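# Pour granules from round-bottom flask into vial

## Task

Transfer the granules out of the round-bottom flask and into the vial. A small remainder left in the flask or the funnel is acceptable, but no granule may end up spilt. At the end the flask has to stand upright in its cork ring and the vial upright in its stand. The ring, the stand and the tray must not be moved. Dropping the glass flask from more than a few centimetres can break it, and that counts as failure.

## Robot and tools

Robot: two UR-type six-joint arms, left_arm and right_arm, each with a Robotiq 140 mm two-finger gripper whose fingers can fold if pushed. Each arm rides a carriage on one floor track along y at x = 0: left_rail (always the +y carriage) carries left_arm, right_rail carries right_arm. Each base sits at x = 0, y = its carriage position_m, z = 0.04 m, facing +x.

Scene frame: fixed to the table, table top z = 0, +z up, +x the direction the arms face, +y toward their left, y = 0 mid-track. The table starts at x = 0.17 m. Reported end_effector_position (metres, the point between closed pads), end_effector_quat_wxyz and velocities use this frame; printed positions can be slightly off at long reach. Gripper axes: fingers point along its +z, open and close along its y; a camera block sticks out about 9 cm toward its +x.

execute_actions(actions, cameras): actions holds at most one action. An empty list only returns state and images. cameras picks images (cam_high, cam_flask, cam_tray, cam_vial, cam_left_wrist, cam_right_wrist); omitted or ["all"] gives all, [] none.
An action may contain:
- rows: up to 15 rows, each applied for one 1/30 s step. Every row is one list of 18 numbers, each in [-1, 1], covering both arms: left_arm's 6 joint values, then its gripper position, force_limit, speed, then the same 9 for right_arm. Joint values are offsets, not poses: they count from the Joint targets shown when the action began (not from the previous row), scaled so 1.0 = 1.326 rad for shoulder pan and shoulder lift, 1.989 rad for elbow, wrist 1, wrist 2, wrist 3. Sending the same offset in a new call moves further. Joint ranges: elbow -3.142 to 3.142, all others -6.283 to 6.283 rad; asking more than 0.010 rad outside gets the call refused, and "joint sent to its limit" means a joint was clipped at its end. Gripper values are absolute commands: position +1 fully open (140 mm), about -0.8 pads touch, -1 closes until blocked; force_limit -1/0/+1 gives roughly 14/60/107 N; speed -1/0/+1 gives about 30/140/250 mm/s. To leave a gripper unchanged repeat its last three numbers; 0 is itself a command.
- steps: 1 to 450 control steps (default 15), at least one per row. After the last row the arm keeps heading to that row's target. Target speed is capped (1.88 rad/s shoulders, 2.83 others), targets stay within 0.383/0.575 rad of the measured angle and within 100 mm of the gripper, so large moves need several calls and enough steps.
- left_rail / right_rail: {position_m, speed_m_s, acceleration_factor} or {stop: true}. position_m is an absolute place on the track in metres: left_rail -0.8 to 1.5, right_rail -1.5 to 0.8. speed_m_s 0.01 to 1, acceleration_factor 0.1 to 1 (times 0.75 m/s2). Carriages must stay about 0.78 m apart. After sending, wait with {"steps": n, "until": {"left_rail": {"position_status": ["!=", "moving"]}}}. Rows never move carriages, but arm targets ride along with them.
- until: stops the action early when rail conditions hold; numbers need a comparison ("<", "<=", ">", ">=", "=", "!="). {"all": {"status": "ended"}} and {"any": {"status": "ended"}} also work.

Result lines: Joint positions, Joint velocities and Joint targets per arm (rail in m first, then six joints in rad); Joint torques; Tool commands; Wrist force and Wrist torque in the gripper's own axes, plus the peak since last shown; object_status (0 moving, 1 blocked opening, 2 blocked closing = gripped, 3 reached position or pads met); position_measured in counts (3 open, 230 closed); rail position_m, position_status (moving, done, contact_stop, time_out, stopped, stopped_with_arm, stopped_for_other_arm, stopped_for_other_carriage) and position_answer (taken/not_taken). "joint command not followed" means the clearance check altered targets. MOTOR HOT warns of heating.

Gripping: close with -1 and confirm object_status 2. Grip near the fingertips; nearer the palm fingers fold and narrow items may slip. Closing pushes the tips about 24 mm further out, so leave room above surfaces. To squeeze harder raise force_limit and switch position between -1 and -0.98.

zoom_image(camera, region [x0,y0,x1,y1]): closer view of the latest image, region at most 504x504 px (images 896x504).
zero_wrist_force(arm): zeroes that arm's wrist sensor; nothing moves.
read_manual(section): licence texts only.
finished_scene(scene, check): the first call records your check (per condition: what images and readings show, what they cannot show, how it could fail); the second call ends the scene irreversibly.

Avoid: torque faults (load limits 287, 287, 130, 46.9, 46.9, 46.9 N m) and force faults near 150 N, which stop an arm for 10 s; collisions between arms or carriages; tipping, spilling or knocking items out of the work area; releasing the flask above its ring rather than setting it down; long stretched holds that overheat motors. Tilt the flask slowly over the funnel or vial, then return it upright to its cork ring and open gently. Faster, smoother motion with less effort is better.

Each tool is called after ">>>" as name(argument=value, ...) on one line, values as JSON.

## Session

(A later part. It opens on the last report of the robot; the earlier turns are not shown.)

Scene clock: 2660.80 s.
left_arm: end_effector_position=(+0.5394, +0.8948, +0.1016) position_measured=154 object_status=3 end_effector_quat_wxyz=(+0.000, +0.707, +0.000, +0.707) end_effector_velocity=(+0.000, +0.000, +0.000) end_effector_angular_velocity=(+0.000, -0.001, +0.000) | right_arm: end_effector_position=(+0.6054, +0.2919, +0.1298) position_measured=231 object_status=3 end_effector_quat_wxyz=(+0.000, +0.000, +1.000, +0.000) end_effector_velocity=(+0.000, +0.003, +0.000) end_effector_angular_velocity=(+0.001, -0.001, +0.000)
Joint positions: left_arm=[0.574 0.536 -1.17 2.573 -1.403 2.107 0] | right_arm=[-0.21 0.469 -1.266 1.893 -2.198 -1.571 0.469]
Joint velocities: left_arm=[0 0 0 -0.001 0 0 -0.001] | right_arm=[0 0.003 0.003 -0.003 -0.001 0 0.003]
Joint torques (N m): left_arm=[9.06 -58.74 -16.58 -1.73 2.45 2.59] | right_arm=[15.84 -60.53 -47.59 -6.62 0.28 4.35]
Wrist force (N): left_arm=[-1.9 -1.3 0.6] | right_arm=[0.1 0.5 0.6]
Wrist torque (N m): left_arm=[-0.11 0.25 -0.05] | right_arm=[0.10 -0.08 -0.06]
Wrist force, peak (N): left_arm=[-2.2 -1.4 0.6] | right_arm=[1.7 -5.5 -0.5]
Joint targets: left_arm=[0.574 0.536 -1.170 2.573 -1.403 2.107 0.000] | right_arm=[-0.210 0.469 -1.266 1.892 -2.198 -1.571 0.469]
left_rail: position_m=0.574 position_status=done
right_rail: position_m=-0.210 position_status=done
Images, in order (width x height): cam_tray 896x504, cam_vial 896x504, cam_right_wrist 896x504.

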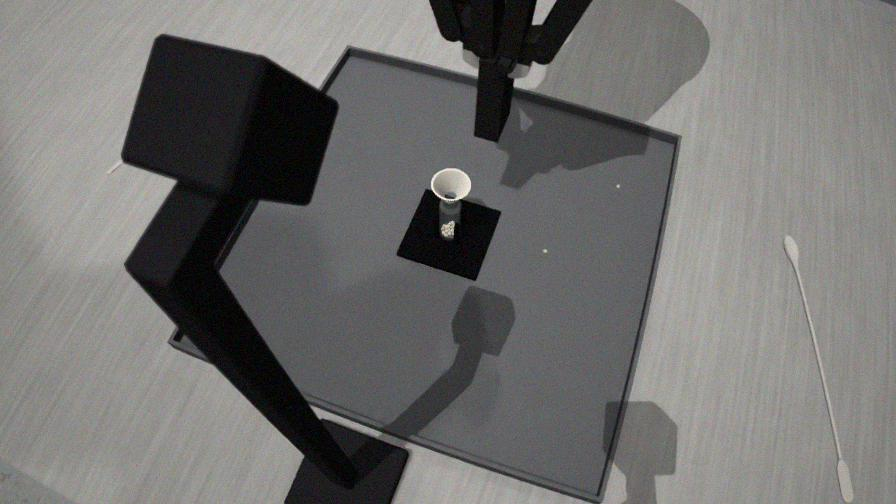

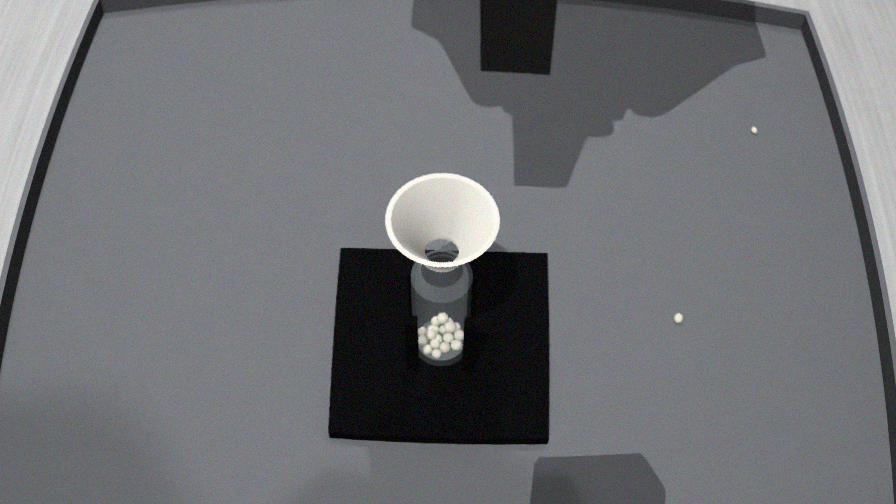

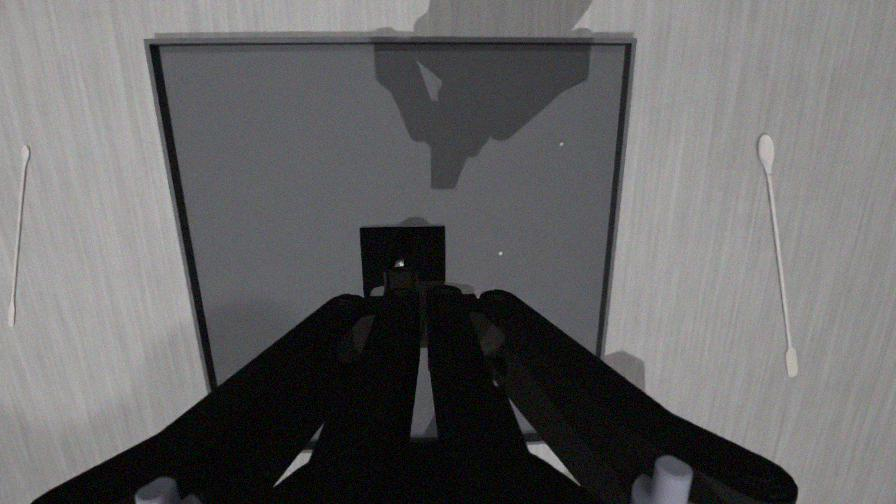

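>>> execute_actions(actions=[{"rows": [[0,0,0,0,0,0,-0.2,-0.3,-1,0.00015,0.00023,-0.00004,-0.00011,0,0.0001,-1,-1,-0.5],[0,0,0,0,0,0,-0.2,-0.3,-1,0.00093,0.00147,-0.00028,-0.00069,0,0.00062,-1,-1,-0.5],[0,0,0,0,0,0,-0.2,-0.3,-1,0.00284,0.00447,-0.00085,-0.00209,0,0.00189,-1,-1,-0.5],[0,0,0,0,0,0,-0.2,-0.3,-1,0.00597,0.00941,-0.0018,-0.0044,0,0.00398,-1,-1,-0.5],[0,0,0,0,0,0,-0.2,-0.3,-1,0.01028,0.01619,-0.00309,-0.00757,0,0.00685,-1,-1,-0.5],[0,0,0,0,0,0,-0.2,-0.3,-1,0.01551,0.02444,-0.00467,-0.01143,0,0.01034,-1,-1,-0.5],[0,0,0,0,0,0,-0.2,-0.3,-1,0.02144,0.03377,-0.00645,-0.0158,0,0.01429,-1,-1,-0.5],[0,0,0,0,0,0,-0.2,-0.3,-1,0.02751,0.04334,-0.00828,-0.02027,0,0.01834,-1,-1,-0.5],[0,0,0,0,0,0,-0.2,-0.3,-1,0.03343,0.05267,-0.01006,-0.02463,0,0.02228,-1,-1,-0.5],[0,0,0,0,0,0,-0.2,-0.3,-1,0.03866,0.06092,-0.01164,-0.02849,0,0.02578,-1,-1,-0.5],[0,0,0,0,0,0,-0.2,-0.3,-1,0.04297,0.0677,-0.01294,-0.03167,0,0.02865,-1,-1,-0.5],[0,0,0,0,0,0,-0.2,-0.3,-1,0.0461,0.07264,-0.01388,-0.03397,0,0.03074,-1,-1,-0.5],[0,0,0,0,0,0,-0.2,-0.3,-1,0.04801,0.07564,-0.01446,-0.03538,0,0.03201,-1,-1,-0.5],[0,0,0,0,0,0,-0.2,-0.3,-1,0.0488,0.07688,-0.01469,-0.03596,0,0.03253,-1,-1,-0.5],[0,0,0,0,0,0,-0.2,-0.3,-1,0.048942,0.07711,-0.014736,-0.036066,0,0.032628,-1,-1,-0.5]], "steps": 22}], cameras=["cam_vial", "cam_tray", "cam_right_wrist"])

Scene clock: 2710.13 s.
left_arm: end_effector_position=(+0.5394, +0.8948, +0.1016) position_measured=154 object_status=3 end_effector_quat_wxyz=(+0.000, +0.707, +0.000, +0.707) end_effector_velocity=(-0.001, -0.001, -0.001) end_effector_angular_velocity=(-0.001, +0.002, +0.000) | right_arm: end_effector_position=(+0.5996, +0.3467, +0.0751) position_measured=231 object_status=3 end_effector_quat_wxyz=(+0.000, +0.000, +1.000, +0.000) end_effector_velocity=(+0.000, +0.003, -0.001) end_effector_angular_velocity=(+0.002, +0.000, +0.001)
Joint positions: left_arm=[0.574 0.536 -1.17 2.573 -1.403 2.107 0] | right_arm=[-0.21 0.534 -1.164 1.863 -2.269 -1.571 0.534]
Joint velocities: left_arm=[0 0 0 0.002 0 0 0] | right_arm=[0 0.002 0.003 -0.002 -0.002 0.002 0.001]
Joint torques (N m): left_arm=[8.94 -58.6 -17.9 -1.83 1.96 2.58] | right_arm=[18.29 -66.72 -44.85 -6.28 1.33 4.47]
Wrist force (N): left_arm=[-1.5 -1.4 0.8] | right_arm=[0.4 0.4 0.4]
Wrist torque (N m): left_arm=[-0.14 0.17 -0.04] | right_arm=[0.12 -0.05 -0.03]
Wrist force, peak (N): left_arm=[-2.3 -1.6 0.4] | right_arm=[0.0 1.6 2.0]
Joint targets: left_arm=[0.574 0.536 -1.170 2.573 -1.403 2.107 0.000] | right_arm=[-0.210 0.534 -1.164 1.863 -2.269 -1.571 0.534]
left_rail: position_m=0.574 position_status=done
right_rail: position_m=-0.210 position_status=done
Images, in order (width x height): cam_tray 896x504, cam_vial 896x504, cam_right_wrist 896x504.

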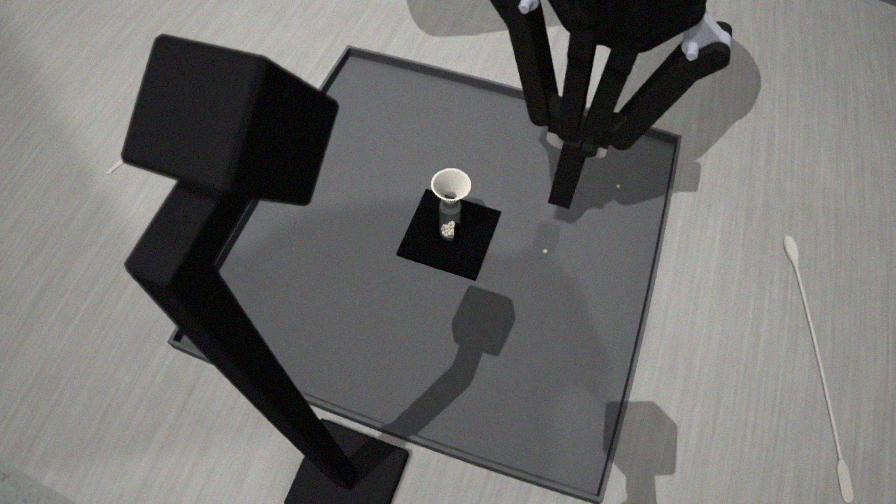

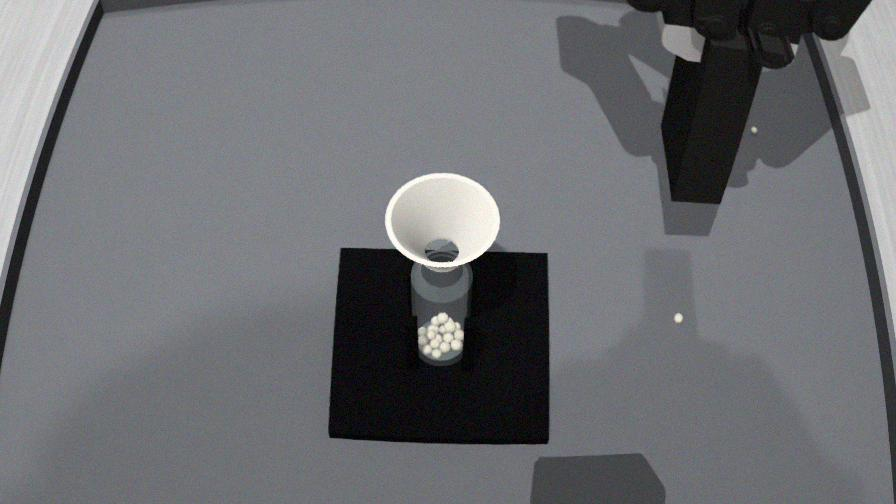

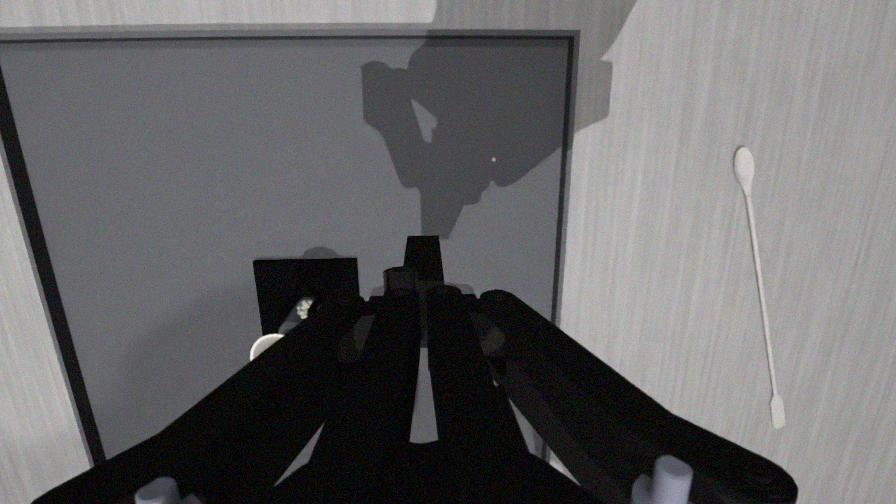

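>>> zoom_image(camera="cam_vial", region=[600, 100, 840, 340])

>>> zoom_image(camera="cam_tray", region=[480, 120, 680, 280])

Scaled by 2.100 from the camera's 896x504 image, which has a finer 1280x720 frame.

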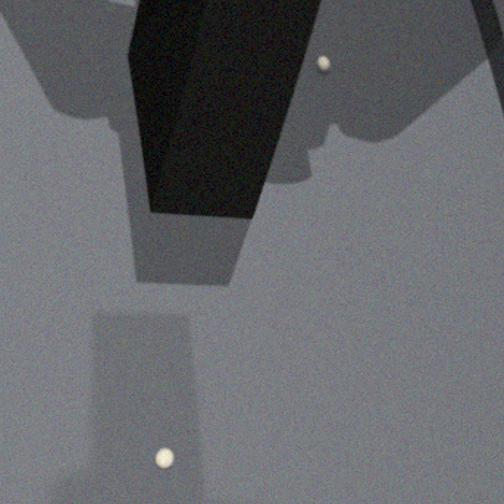

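Scaled by 2.520 from the camera's 896x504 image, which has a finer 1280x720 frame.

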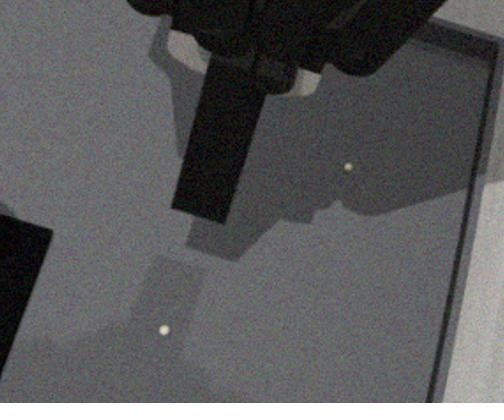

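>>> execute_actions(actions=[{"rows": [[0,0,0,0,0,0,-0.2,-0.3,-1,0,0.00022,0.00007,-0.00022,0,0,-1,-1,-0.5],[0,0,0,0,0,0,-0.2,-0.3,-1,0,0.00148,0.00047,-0.00146,0,0,-1,-1,-0.5],[0,0,0,0,0,0,-0.2,-0.3,-1,0,0.00418,0.00132,-0.00411,0,0,-1,-1,-0.5],[0,0,0,0,0,0,-0.2,-0.3,-1,0,0.00813,0.00258,-0.00799,0,0,-1,-1,-0.5],[0,0,0,0,0,0,-0.2,-0.3,-1,0,0.0128,0.00406,-0.01259,0,0,-1,-1,-0.5],[0,0,0,0,0,0,-0.2,-0.3,-1,0,0.01747,0.00554,-0.01719,0,0,-1,-1,-0.5],[0,0,0,0,0,0,-0.2,-0.3,-1,0,0.02143,0.00679,-0.02107,0,0,-1,-1,-0.5],[0,0,0,0,0,0,-0.2,-0.3,-1,0,0.02412,0.00764,-0.02372,0,0,-1,-1,-0.5],[0,0,0,0,0,0,-0.2,-0.3,-1,0,0.02538,0.00804,-0.02496,0,0,-1,-1,-0.5],[0,0,0,0,0,0,-0.2,-0.3,-1,0,0.025602,0.008112,-0.02518,0,0,-1,-1,-0.5]], "steps": 16}], cameras=["cam_vial", "cam_tray"])

>>> zoom_image(camera="cam_vial", region=[620, 180, 780, 340])

Scene clock: 2773.33 s.
left_arm: end_effector_position=(+0.5394, +0.8948, +0.1016) position_measured=154 object_status=3 end_effector_quat_wxyz=(+0.000, +0.707, +0.000, +0.707) end_effector_velocity=(+0.000, +0.000, +0.000) end_effector_angular_velocity=(+0.000, +0.000, +0.000) | right_arm: end_effector_position=(+0.5996, +0.3470, +0.0451) position_measured=231 object_status=3 end_effector_quat_wxyz=(+0.000, +0.000, +1.000, +0.000) end_effector_velocity=(+0.000, -0.001, -0.003) end_effector_angular_velocity=(-0.001, +0.000, +0.000)
Joint positions: left_arm=[0.574 0.536 -1.17 2.573 -1.403 2.107 0] | right_arm=[-0.21 0.534 -1.13 1.879 -2.319 -1.571 0.534]
Joint velocities: left_arm=[0 0 0 -0.001 0 0 0] | right_arm=[0 -0.001 0.003 0.002 -0.005 0 -0.001]
Joint torques (N m): left_arm=[6.74 -57.46 -16.99 -1.75 1.76 2.86] | right_arm=[14.24 -66.95 -30.04 -6.73 1.42 4.41]
Wrist force (N): left_arm=[-1.3 -1.4 0.5] | right_arm=[0.7 0.5 0.7]
Wrist torque (N m): left_arm=[-0.12 0.12 -0.04] | right_arm=[0.16 -0.11 -0.09]
Wrist force, peak (N): left_arm=[-2.0 -1.9 0.9] | right_arm=[0.6 0.6 1.4]
Joint targets: left_arm=[0.574 0.536 -1.170 2.573 -1.403 2.107 0.000] | right_arm=[-0.210 0.534 -1.130 1.879 -2.319 -1.571 0.534]
left_rail: position_m=0.574 position_status=done
right_rail: position_m=-0.210 position_status=done
Images, in order (width x height): cam_tray 896x504, cam_vial 896x504.

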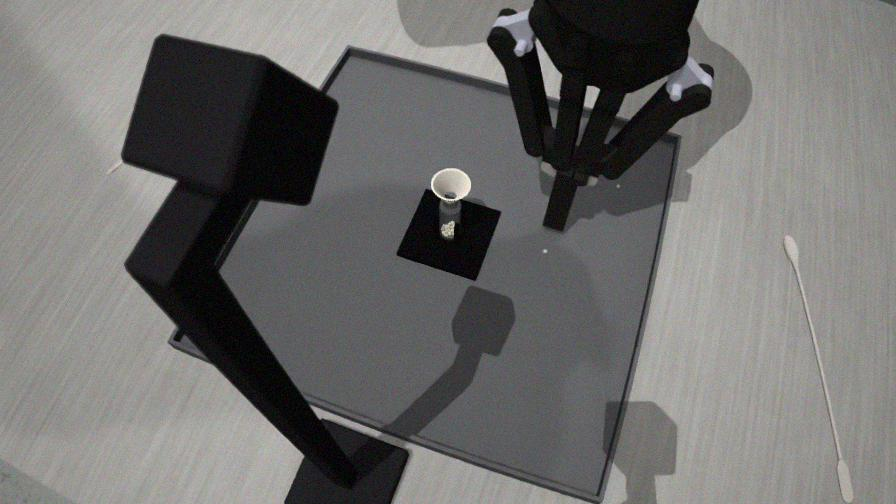

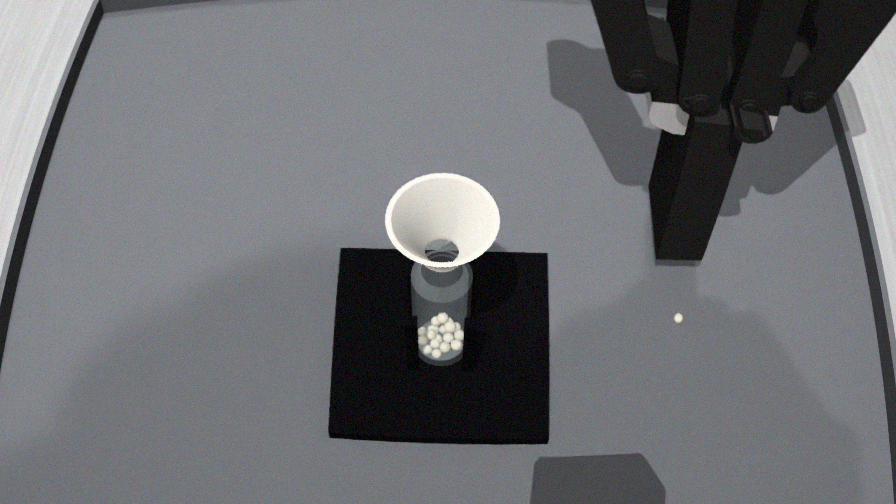

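Scaled by 3.150 from the camera's 896x504 image, which has a finer 1280x720 frame.

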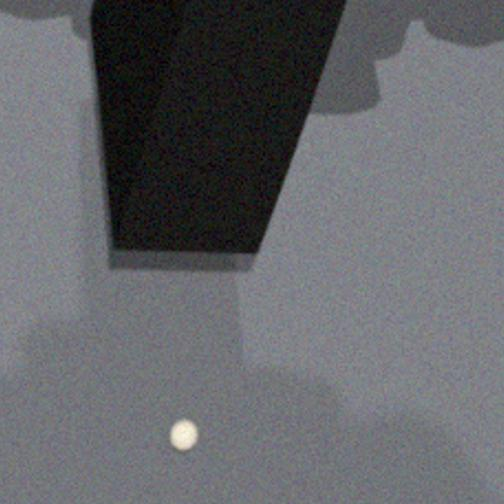

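>>> execute_actions(actions=[{"rows": [[0,0,0,0,0,0,-0.2,-0.3,-1,0,0.00019,0.00005,-0.00018,0,0,-1,-1,-0.5],[0,0,0,0,0,0,-0.2,-0.3,-1,0,0.00115,0.00032,-0.00108,0,0,-1,-1,-0.5],[0,0,0,0,0,0,-0.2,-0.3,-1,0,0.00274,0.00076,-0.00258,0,0,-1,-1,-0.5],[0,0,0,0,0,0,-0.2,-0.3,-1,0,0.00433,0.00119,-0.00408,0,0,-1,-1,-0.5],[0,0,0,0,0,0,-0.2,-0.3,-1,0,0.00529,0.00146,-0.00499,0,0,-1,-1,-0.5],[0,0,0,0,0,0,-0.2,-0.3,-1,0,0.005486,0.001512,-0.005169,0,0,-1,-1,-0.5]], "steps": 10}], cameras=["cam_vial"])

>>> zoom_image(camera="cam_vial", region=[620, 200, 760, 340])

Scene clock: 2859.13 s.
left_arm: end_effector_position=(+0.5394, +0.8948, +0.1016) position_measured=154 object_status=3 end_effector_quat_wxyz=(+0.000, +0.707, +0.000, +0.707) end_effector_velocity=(+0.000, -0.001, +0.000) end_effector_angular_velocity=(+0.000, +0.000, -0.001) | right_arm: end_effector_position=(+0.5996, +0.3470, +0.0389) position_measured=231 object_status=3 end_effector_quat_wxyz=(+0.000, +0.000, +1.000, +0.000) end_effector_velocity=(+0.000, -0.001, -0.002) end_effector_angular_velocity=(-0.001, +0.000, +0.000)
Joint positions: left_arm=[0.574 0.536 -1.17 2.573 -1.403 2.107 0] | right_arm=[-0.21 0.534 -1.123 1.882 -2.329 -1.571 0.534]
Joint velocities: left_arm=[0 -0.001 0 0.001 0 0 0.001] | right_arm=[0 0 0.002 0.002 -0.003 -0.001 0]
Joint torques (N m): left_arm=[5.19 -54.72 -16.91 -1.94 1.54 2.74] | right_arm=[15.6 -67.15 -28.12 -6.37 1.34 4.13]
Wrist force (N): left_arm=[-1.5 -1.4 0.6] | right_arm=[0.4 0.4 0.6]
Wrist torque (N m): left_arm=[-0.13 0.17 -0.04] | right_arm=[0.13 -0.04 -0.08]
Wrist force, peak (N): left_arm=[-1.9 -1.9 0.4] | right_arm=[0.4 0.8 1.3]
Joint targets: left_arm=[0.574 0.536 -1.170 2.573 -1.403 2.107 0.000] | right_arm=[-0.210 0.534 -1.123 1.882 -2.330 -1.571 0.534]
left_rail: position_m=0.574 position_status=done
right_rail: position_m=-0.210 position_status=done
Images, in order (width x height): cam_vial 896x504.

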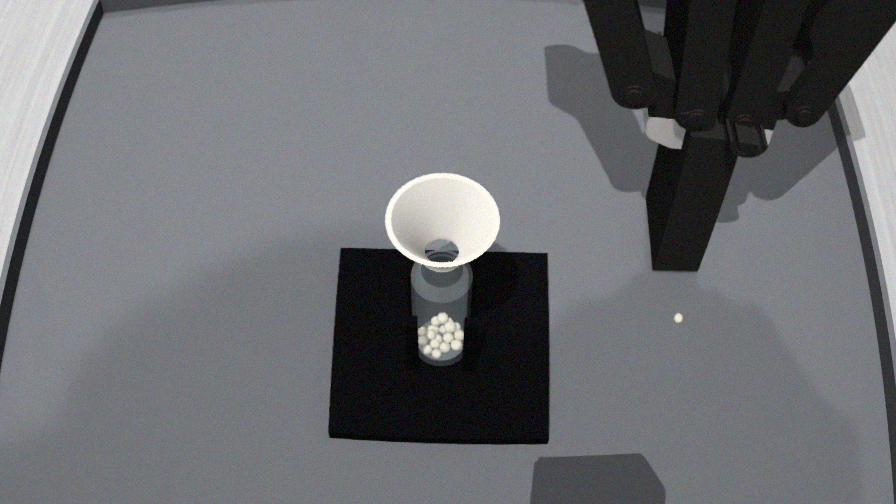

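Scaled by 3.600 from the camera's 896x504 image, which has a finer 1280x720 frame.

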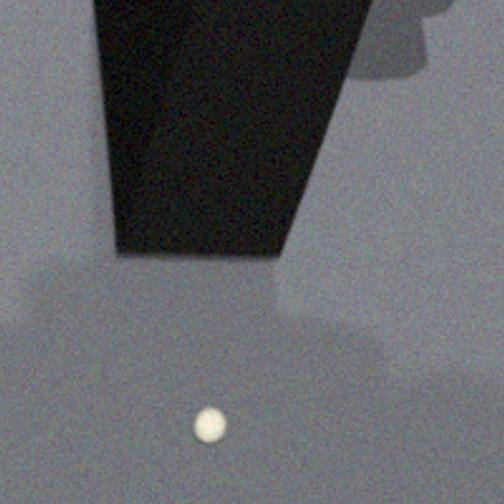

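>>> execute_actions(actions=[{"rows": [[0,0,0,0,0,0,-0.2,-0.3,-1,0,0.00031,0.000085,-0.000292,0,0,-1,-1,-0.5],[0,0,0,0,0,0,-0.2,-0.3,-1,0,0.000619,0.000171,-0.000584,0,0,-1,-1,-0.5]], "steps": 5}], cameras=[])

Scene clock: 2866.10 s.
left_arm: end_effector_position=(+0.5394, +0.8948, +0.1016) position_measured=154 object_status=3 end_effector_quat_wxyz=(+0.000, +0.707, +0.000, +0.707) end_effector_velocity=(+0.000, +0.000, +0.000) end_effector_angular_velocity=(+0.000, +0.000, +0.000) | right_arm: end_effector_position=(+0.5996, +0.3470, +0.0381) position_measured=231 object_status=3 end_effector_quat_wxyz=(+0.000, +0.000, +1.000, +0.000) end_effector_velocity=(+0.000, +0.000, +0.000) end_effector_angular_velocity=(+0.000, -0.001, +0.000)
Joint positions: left_arm=[0.574 0.536 -1.17 2.573 -1.403 2.107 0] | right_arm=[-0.21 0.534 -1.122 1.882 -2.331 -1.571 0.534]
Joint velocities: left_arm=[0 0 0 0 0 -0.001 0] | right_arm=[0 0 0 0.001 -0.001 -0.001 0.001]
Joint torques (N m): left_arm=[4.46 -55.9 -16.68 -1.83 1.27 2.52] | right_arm=[13.61 -66.05 -29.56 -6.93 1.46 3.84]
Wrist force (N): left_arm=[-1.8 -1.3 0.5] | right_arm=[0.3 0.3 0.6]
Wrist torque (N m): left_arm=[-0.09 0.23 -0.04] | right_arm=[0.12 -0.03 -0.08]
Wrist force, peak (N): left_arm=[-1.9 -2.0 0.6] | right_arm=[0.5 0.6 1.2]
Joint targets: left_arm=[0.574 0.536 -1.170 2.573 -1.403 2.107 0.000] | right_arm=[-0.210 0.534 -1.122 1.883 -2.331 -1.571 0.534]
left_rail: position_m=0.574 position_status=done
right_rail: position_m=-0.210 position_status=done
No camera images: "cameras" was empty.

>>> execute_actions(actions=[{"rows": [[0,0,0,0,0,0,-0.2,-0.3,-1,0,0.00022,0.00006,-0.00021,0,0,-1,-1,-0.5],[0,0,0,0,0,0,-0.2,-0.3,-1,0,0.000442,0.000122,-0.000417,0,0,-1,-1,-0.5]], "steps": 5}], cameras=[])

Scene clock: 2870.47 s.
left_arm: end_effector_position=(+0.5394, +0.8948, +0.1016) position_measured=154 object_status=3 end_effector_quat_wxyz=(+0.000, +0.707, +0.000, +0.707) end_effector_velocity=(+0.000, +0.001, +0.000) end_effector_angular_velocity=(-0.004, +0.000, +0.001) | right_arm: end_effector_position=(+0.5996, +0.3470, +0.0376) position_measured=231 object_status=3 end_effector_quat_wxyz=(+0.000, +0.000, +1.000, +0.000) end_effector_velocity=(+0.002, -0.001, +0.002) end_effector_angular_velocity=(+0.000, -0.003, -0.001)
Joint positions: left_arm=[0.574 0.536 -1.17 2.573 -1.403 2.107 0] | right_arm=[-0.21 0.534 -1.121 1.883 -2.332 -1.571 0.534]
Joint velocities: left_arm=[0 0.001 0 -0.001 0 0 -0.004] | right_arm=[0 -0.002 -0.002 0 0 -0.001 -0.001]
Joint torques (N m): left_arm=[3.8 -55.48 -15.8 -1.66 0.98 2.74] | right_arm=[14.5 -67.01 -31.16 -6.78 0.92 4.04]
Wrist force (N): left_arm=[-1.2 -1.7 0.6] | right_arm=[0.7 0.5 0.7]
Wrist torque (N m): left_arm=[-0.19 0.10 -0.04] | right_arm=[0.15 -0.11 -0.08]
Wrist force, peak (N): left_arm=[-1.9 -1.9 0.7] | right_arm=[0.4 0.9 1.1]
Joint targets: left_arm=[0.574 0.536 -1.170 2.573 -1.403 2.107 0.000] | right_arm=[-0.210 0.534 -1.121 1.883 -2.332 -1.571 0.534]
left_rail: position_m=0.574 position_status=done
right_rail: position_m=-0.210 position_status=done
No camera images: "cameras" was empty.

>>> execute_actions(actions=[{"rows": [[0,0,0,0,0,0,-0.2,-0.3,-1,0,0.00022,0.00006,-0.00021,0,0,-1,-1,-0.5],[0,0,0,0,0,0,-0.2,-0.3,-1,0,0.000442,0.000122,-0.000417,0,0,-1,-1,-0.5]], "steps": 5}], cameras=[])

Scene clock: 2874.47 s.
left_arm: end_effector_position=(+0.5394, +0.8948, +0.1016) position_measured=154 object_status=3 end_effector_quat_wxyz=(+0.000, +0.707, +0.000, +0.707) end_effector_velocity=(+0.000, +0.000, +0.000) end_effector_angular_velocity=(-0.001, +0.000, +0.001) | right_arm: end_effector_position=(+0.5996, +0.3470, +0.0371) position_measured=231 object_status=3 end_effector_quat_wxyz=(+0.000, +0.000, +1.000, +0.000) end_effector_velocity=(+0.000, +0.001, +0.000) end_effector_angular_velocity=(+0.000, -0.001, +0.002)
Joint positions: left_arm=[0.574 0.536 -1.17 2.573 -1.403 2.107 0] | right_arm=[-0.21 0.534 -1.121 1.883 -2.333 -1.571 0.534]
Joint velocities: left_arm=[0 0 0 0.001 0 -0.001 -0.001] | right_arm=[0 0.001 0.001 0 -0.002 -0.001 0]
Joint torques (N m): left_arm=[3.75 -54.93 -15.07 -1.72 0.7 2.59] | right_arm=[12.15 -66.87 -29.82 -6.56 1.54 4.04]
Wrist force (N): left_arm=[-1.4 -1.3 0.2] | right_arm=[0.3 0.4 0.9]
Wrist torque (N m): left_arm=[-0.11 0.15 -0.04] | right_arm=[0.13 -0.02 -0.08]
Wrist force, peak (N): left_arm=[-2.1 -1.5 0.8] | right_arm=[0.8 0.9 0.8]
Joint targets: left_arm=[0.574 0.536 -1.170 2.573 -1.403 2.107 0.000] | right_arm=[-0.210 0.534 -1.121 1.883 -2.333 -1.571 0.534]
left_rail: position_m=0.574 position_status=done
right_rail: position_m=-0.210 position_status=done
No camera images: "cameras" was empty.

>>> execute_actions(actions=[{"rows": [[0,0,0,0,0,0,-0.2,-0.3,-1,0,0.00022,0.00006,-0.00021,0,0,-1,-1,-0.5],[0,0,0,0,0,0,-0.2,-0.3,-1,0,0.000442,0.000122,-0.000417,0,0,-1,-1,-0.5]], "steps": 5}], cameras=[])

Scene clock: 2878.33 s.
left_arm: end_effector_position=(+0.5394, +0.8948, +0.1016) position_measured=154 object_status=3 end_effector_quat_wxyz=(+0.000, +0.707, +0.000, +0.707) end_effector_velocity=(+0.000, +0.000, +0.000) end_effector_angular_velocity=(-0.001, +0.000, +0.000) | right_arm: end_effector_position=(+0.5996, +0.3470, +0.0366) position_measured=231 object_status=3 end_effector_quat_wxyz=(+0.000, +0.000, +1.000, +0.000) end_effector_velocity=(+0.001, -0.001, +0.000) end_effector_angular_velocity=(-0.001, -0.001, -0.001)
Joint positions: left_arm=[0.574 0.536 -1.17 2.573 -1.403 2.107 0] | right_arm=[-0.21 0.534 -1.12 1.883 -2.333 -1.571 0.534]
Joint velocities: left_arm=[0 0 0 0 0 0 -0.001] | right_arm=[0 -0.001 0 0 0 -0.001 0]
Joint torques (N m): left_arm=[2.62 -53.89 -14.92 -1.82 0.54 2.65] | right_arm=[10.74 -61.27 -27.41 -5.7 1.35 4.11]
Wrist force (N): left_arm=[-1.9 -1.3 0.4] | right_arm=[2.2 -0.4 -8.1]
Wrist torque (N m): left_arm=[-0.10 0.25 -0.04] | right_arm=[0.18 -0.13 -0.07]
Wrist force, peak (N): left_arm=[-2.2 -1.4 0.6] | right_arm=[2.2 -0.4 -8.1]
Joint targets: left_arm=[0.574 0.536 -1.170 2.573 -1.403 2.107 0.000] | right_arm=[-0.210 0.534 -1.120 1.883 -2.333 -1.571 0.534]
left_rail: position_m=0.574 position_status=done
right_rail: position_m=-0.210 position_status=done
No camera images: "cameras" was empty.

>>> execute_actions(actions=[{"rows": [[0,0,0,0,0,0,-0.2,-0.3,-1,0,-0.00021,-0.00006,0.0002,0,0,-1,-1,-0.5],[0,0,0,0,0,0,-0.2,-0.3,-1,0,-0.00057,-0.00016,0.00053,0,0,-0.49,-1,-0.3],[0,0,0,0,0,0,-0.2,-0.3,-1,0,-0.000708,-0.000195,0.000667,0,0,-0.49,-1,-0.3],[0,0,0,0,0,0,-0.2,-0.3,-1,0,-0.000708,-0.000195,0.000667,0,0,-0.49,-1,-0.3],[0,0,0,0,0,0,-0.2,-0.3,-1,-0.00009,-0.00058,-0.00034,0.00072,0,-0.00006,-0.49,-1,-0.3],[0,0,0,0,0,0,-0.2,-0.3,-1,-0.00064,0.00019,-0.00118,0.00106,0,-0.00043,-0.49,-1,-0.3],[0,0,0,0,0,0,-0.2,-0.3,-1,-0.00185,0.00186,-0.00303,0.00179,0,-0.00123,-0.49,-1,-0.3],[0,0,0,0,0,0,-0.2,-0.3,-1,-0.00368,0.00441,-0.00585,0.00291,0,-0.00245,-0.49,-1,-0.3],[0,0,0,0,0,0,-0.2,-0.3,-1,-0.00595,0.00757,-0.00934,0.00429,0,-0.00397,-0.49,-1,-0.3],[0,0,0,0,0,0,-0.2,-0.3,-1,-0.00838,0.01096,-0.01307,0.00577,0,-0.00558,-0.49,-1,-0.3],[0,0,0,0,0,0,-0.2,-0.3,-1,-0.01065,0.01412,-0.01657,0.00715,0,-0.0071,-0.49,-1,-0.3],[0,0,0,0,0,0,-0.2,-0.3,-1,-0.01248,0.01667,-0.01938,0.00827,0,-0.00832,-0.49,-1,-0.3],[0,0,0,0,0,0,-0.2,-0.3,-1,-0.01368,0.01834,-0.02123,0.009,0,-0.00912,-0.49,-1,-0.3],[0,0,0,0,0,0,-0.2,-0.3,-1,-0.01423,0.01911,-0.02208,0.00934,0,-0.00949,-0.49,-1,-0.3],[0,0,0,0,0,0,-0.2,-0.3,-1,-0.014326,0.019239,-0.022219,0.009393,0,-0.00955,-0.49,-1,-0.3]], "steps": 20}], cameras=["cam_vial", "cam_tray"])

>>> zoom_image(camera="cam_vial", region=[600, 220, 780, 400])

>>> zoom_image(camera="cam_tray", region=[480, 170, 620, 300])

Scene clock: 2963.83 s.
left_arm: end_effector_position=(+0.5394, +0.8948, +0.1016) position_measured=154 object_status=3 end_effector_quat_wxyz=(+0.000, +0.707, +0.000, +0.707) end_effector_velocity=(+0.000, +0.000, +0.000) end_effector_angular_velocity=(+0.000, +0.000, +0.000) | right_arm: end_effector_position=(+0.6283, +0.3460, +0.0373) position_measured=191 object_status=3 end_effector_quat_wxyz=(+0.000, +0.000, +1.000, +0.000) end_effector_velocity=(+0.003, +0.000, +0.003) end_effector_angular_velocity=(+0.002, -0.003, +0.000)
Joint positions: left_arm=[0.574 0.536 -1.17 2.573 -1.403 2.107 0] | right_arm=[-0.21 0.515 -1.095 1.839 -2.315 -1.571 0.515]
Joint velocities: left_arm=[0 0 0 0 0 0 0] | right_arm=[0 -0.002 -0.001 -0.004 0.001 0 -0.002]
Joint torques (N m): left_arm=[1.44 -52.61 -14.74 -1.61 0.29 2.69] | right_arm=[-15.18 -70.48 -42.94 -2.16 1.39 -3.22]
Wrist force (N): left_arm=[-1.5 -1.3 0.6] | right_arm=[0.4 0.5 0.7]
Wrist torque (N m): left_arm=[-0.10 0.17 -0.04] | right_arm=[0.13 -0.08 -0.08]
Wrist force, peak (N): left_arm=[-1.7 -2.1 0.3] | right_arm=[3.0 -1.8 -16.8]
Joint targets: left_arm=[0.574 0.536 -1.170 2.573 -1.403 2.107 0.000] | right_arm=[-0.210 0.515 -1.095 1.839 -2.315 -1.571 0.515]
left_rail: position_m=0.574 position_status=done
right_rail: position_m=-0.210 position_status=done
Images, in order (width x height): cam_tray 896x504, cam_vial 896x504.

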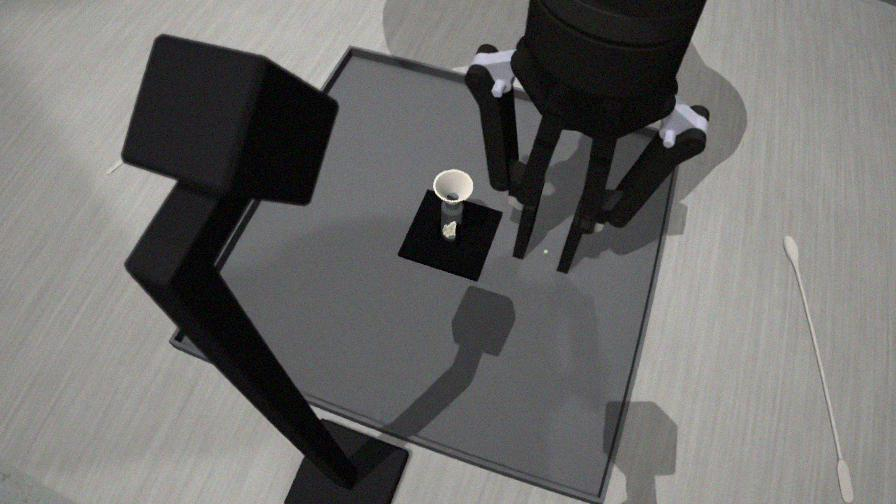

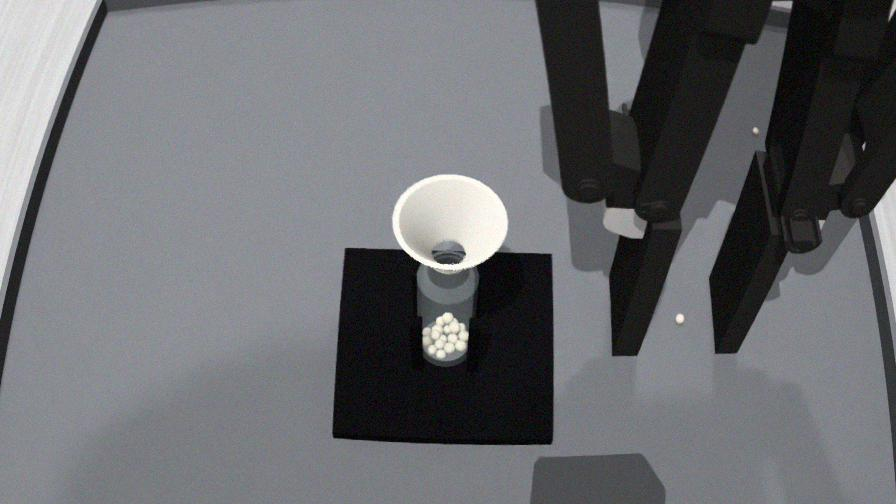

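Scaled by 2.800 from the camera's 896x504 image, which has a finer 1280x720 frame.

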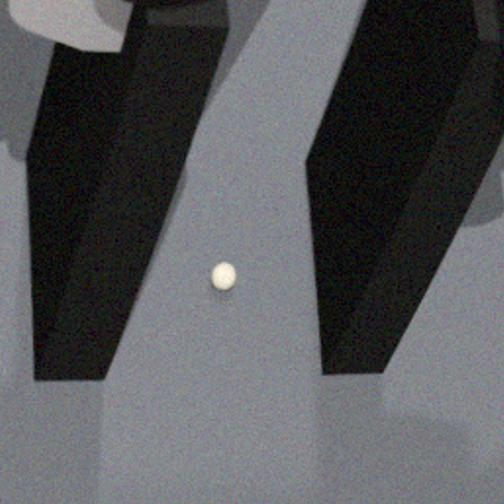

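Scaled by 3.600 from the camera's 896x504 image, which has a finer 1280x720 frame.

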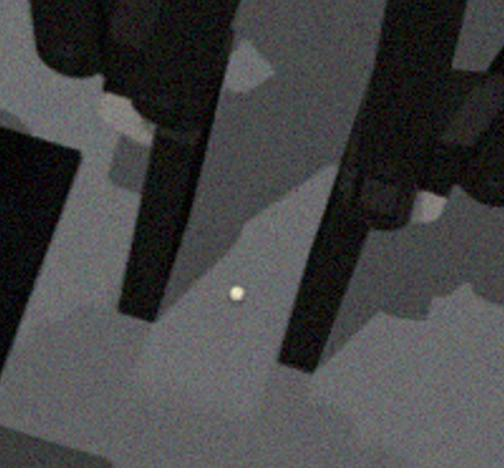

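>>> execute_actions(actions=[{"rows": [[0,0,0,0,0,0,-0.2,-0.3,-1,0,-0.00006,-0.00002,0.00006,0,0,-0.49,-1,-0.3],[0,0,0,0,0,0,-0.2,-0.3,-1,0,-0.00013,-0.000035,0.000122,0,0,-1,-1,-0.87]], "steps": 24}], cameras=["cam_vial", "cam_tray", "cam_right_wrist"])

>>> zoom_image(camera="cam_vial", region=[600, 220, 780, 400])

>>> zoom_image(camera="cam_tray", region=[480, 170, 620, 300])

Scene clock: 3005.17 s.
left_arm: end_effector_position=(+0.5394, +0.8948, +0.1016) position_measured=154 object_status=3 end_effector_quat_wxyz=(+0.000, +0.707, +0.000, +0.707) end_effector_velocity=(+0.000, +0.000, +0.000) end_effector_angular_velocity=(+0.000, +0.000, +0.001) | right_arm: end_effector_position=(+0.6286, +0.3460, +0.0374) position_measured=231 object_status=3 end_effector_quat_wxyz=(+0.000, +0.000, +1.000, +0.000) end_effector_velocity=(+0.001, +0.000, +0.000) end_effector_angular_velocity=(+0.000, -0.001, +0.000)
Joint positions: left_arm=[0.574 0.536 -1.17 2.573 -1.403 2.107 0] | right_arm=[-0.21 0.515 -1.095 1.839 -2.314 -1.571 0.515]
Joint velocities: left_arm=[0 0 0 0 0 -0.001 0] | right_arm=[0 0 0 0 0 0 0]
Joint torques (N m): left_arm=[-3.23 -50.94 -14.17 -1.82 -0.95 2.4] | right_arm=[-13.46 -100.27 -42.75 -3.5 1.16 -3.03]
Wrist force (N): left_arm=[-1.3 -1.4 0.9] | right_arm=[0.4 0.7 0.7]
Wrist torque (N m): left_arm=[-0.13 0.12 -0.04] | right_arm=[0.19 -0.07 -0.08]
Wrist force, peak (N): left_arm=[-2.2 -1.7 0.6] | right_arm=[0.5 0.8 1.1]
Joint targets: left_arm=[0.574 0.536 -1.170 2.573 -1.403 2.107 0.000] | right_arm=[-0.210 0.515 -1.095 1.839 -2.314 -1.571 0.515]
left_rail: position_m=0.574 position_status=done
right_rail: position_m=-0.210 position_status=done
Images, in order (width x height): cam_tray 896x504, cam_vial 896x504, cam_right_wrist 896x504.

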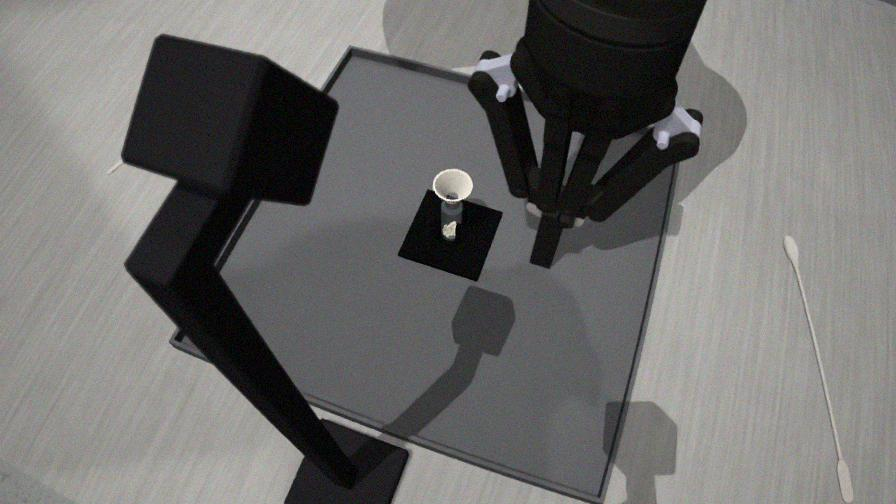

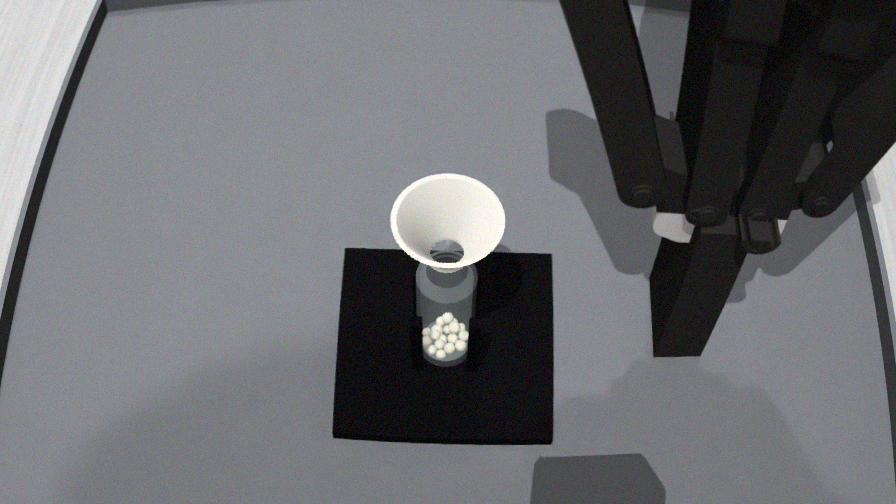

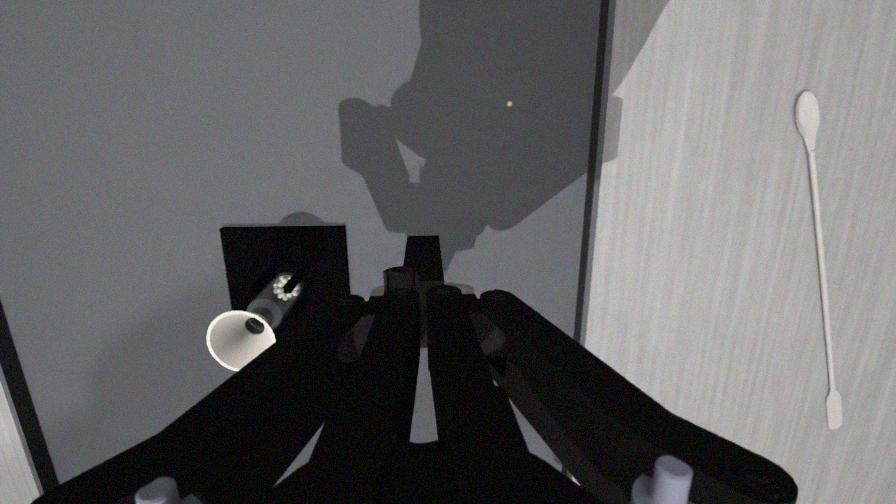

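Scaled by 2.800 from the camera's 896x504 image, which has a finer 1280x720 frame.

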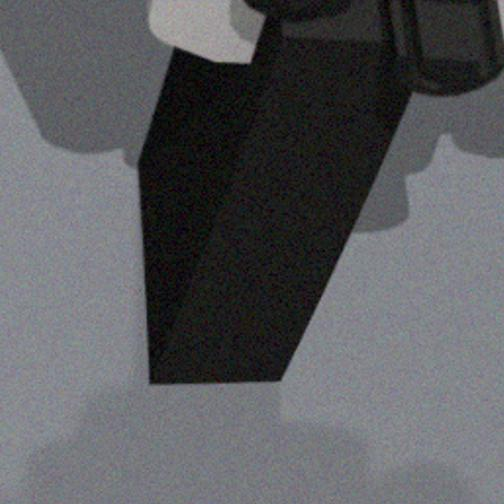

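Scaled by 3.600 from the camera's 896x504 image, which has a finer 1280x720 frame.

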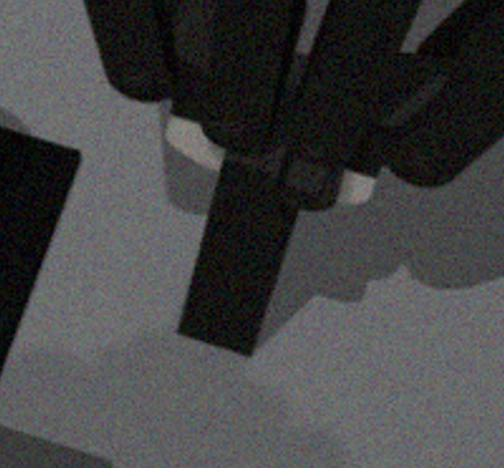

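>>> execute_actions(actions=[], cameras=["cam_high", "cam_vial", "cam_right_wrist"])

>>> zoom_image(camera="cam_right_wrist", region=[180, 40, 620, 320])

>>> zoom_image(camera="cam_vial", region=[540, 40, 896, 440])

Scene clock: 3027.53 s.
left_arm: end_effector_position=(+0.5394, +0.8948, +0.1016) position_measured=154 object_status=3 end_effector_quat_wxyz=(+0.000, +0.707, +0.000, +0.707) end_effector_velocity=(+0.000, +0.000, +0.000) end_effector_angular_velocity=(-0.001, -0.001, +0.000) | right_arm: end_effector_position=(+0.6286, +0.3460, +0.0374) position_measured=231 object_status=3 end_effector_quat_wxyz=(+0.000, +0.000, +1.000, +0.000) end_effector_velocity=(+0.001, +0.000, +0.001) end_effector_angular_velocity=(+0.001, -0.001, -0.001)
Joint positions: left_arm=[0.574 0.536 -1.17 2.573 -1.403 2.107 0] | right_arm=[-0.21 0.515 -1.095 1.839 -2.314 -1.571 0.515]
Joint velocities: left_arm=[0 0 0 -0.001 0 0 -0.001] | right_arm=[0 -0.001 -0.001 0 -0.001 0 0.001]
Joint torques (N m): left_arm=[-5.45 -49.99 -13.18 -1.95 -0.94 2.22] | right_arm=[-10.39 -94.54 -37.27 -4.02 1.75 -2.94]
Wrist force (N): left_arm=[-2.2 -1.9 0.2] | right_arm=[0.4 0.5 0.8]
Wrist torque (N m): left_arm=[-0.25 0.32 -0.04] | right_arm=[0.13 -0.08 -0.08]
Wrist force, peak (N): left_arm=[-2.2 -1.9 0.2] | right_arm=[0.6 0.6 1.2]
Joint targets: left_arm=[0.574 0.536 -1.170 2.573 -1.403 2.107 0.000] | right_arm=[-0.210 0.515 -1.095 1.839 -2.314 -1.571 0.515]
Tool commands: left_gripper/position=-0.2 left_gripper/force_limit=-0.3 left_gripper/speed=-1.0 right_gripper/position=-1.0 right_gripper/force_limit=-1.0 right_gripper/speed=-0.87
left_rail: position_m=0.574 position_status=done
right_rail: position_m=-0.210 position_status=done
Images, in order (width x height): cam_high 896x504, cam_vial 896x504, cam_right_wrist 896x504.

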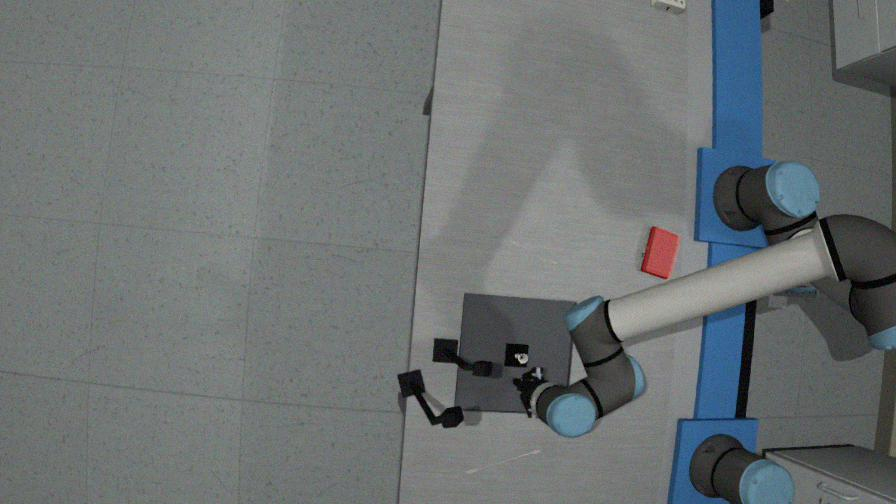

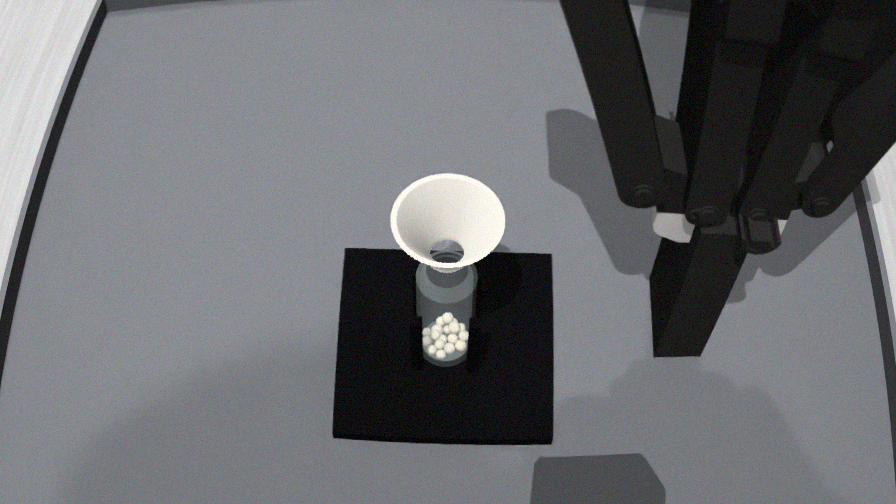

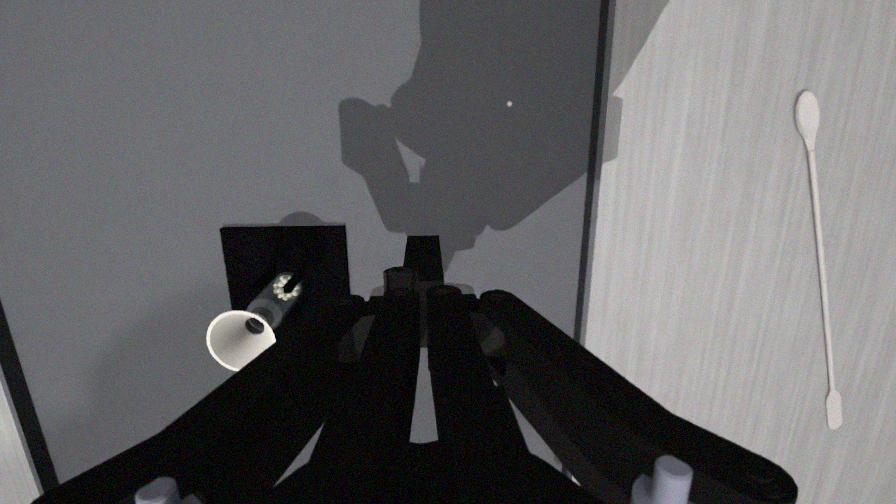

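Scaled by 1.145 from the camera's 896x504 image, which has a finer 1280x720 frame.

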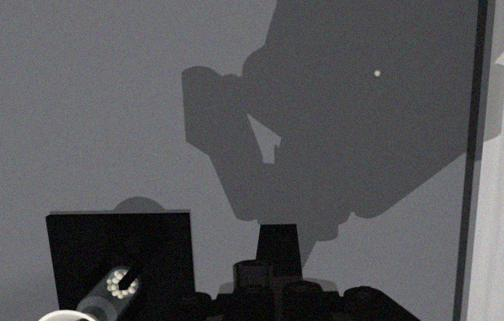

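Scaled by 1.260 from the camera's 896x504 image, which has a finer 1280x720 frame.

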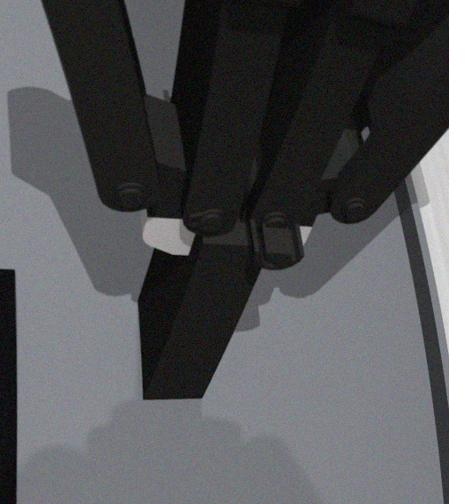

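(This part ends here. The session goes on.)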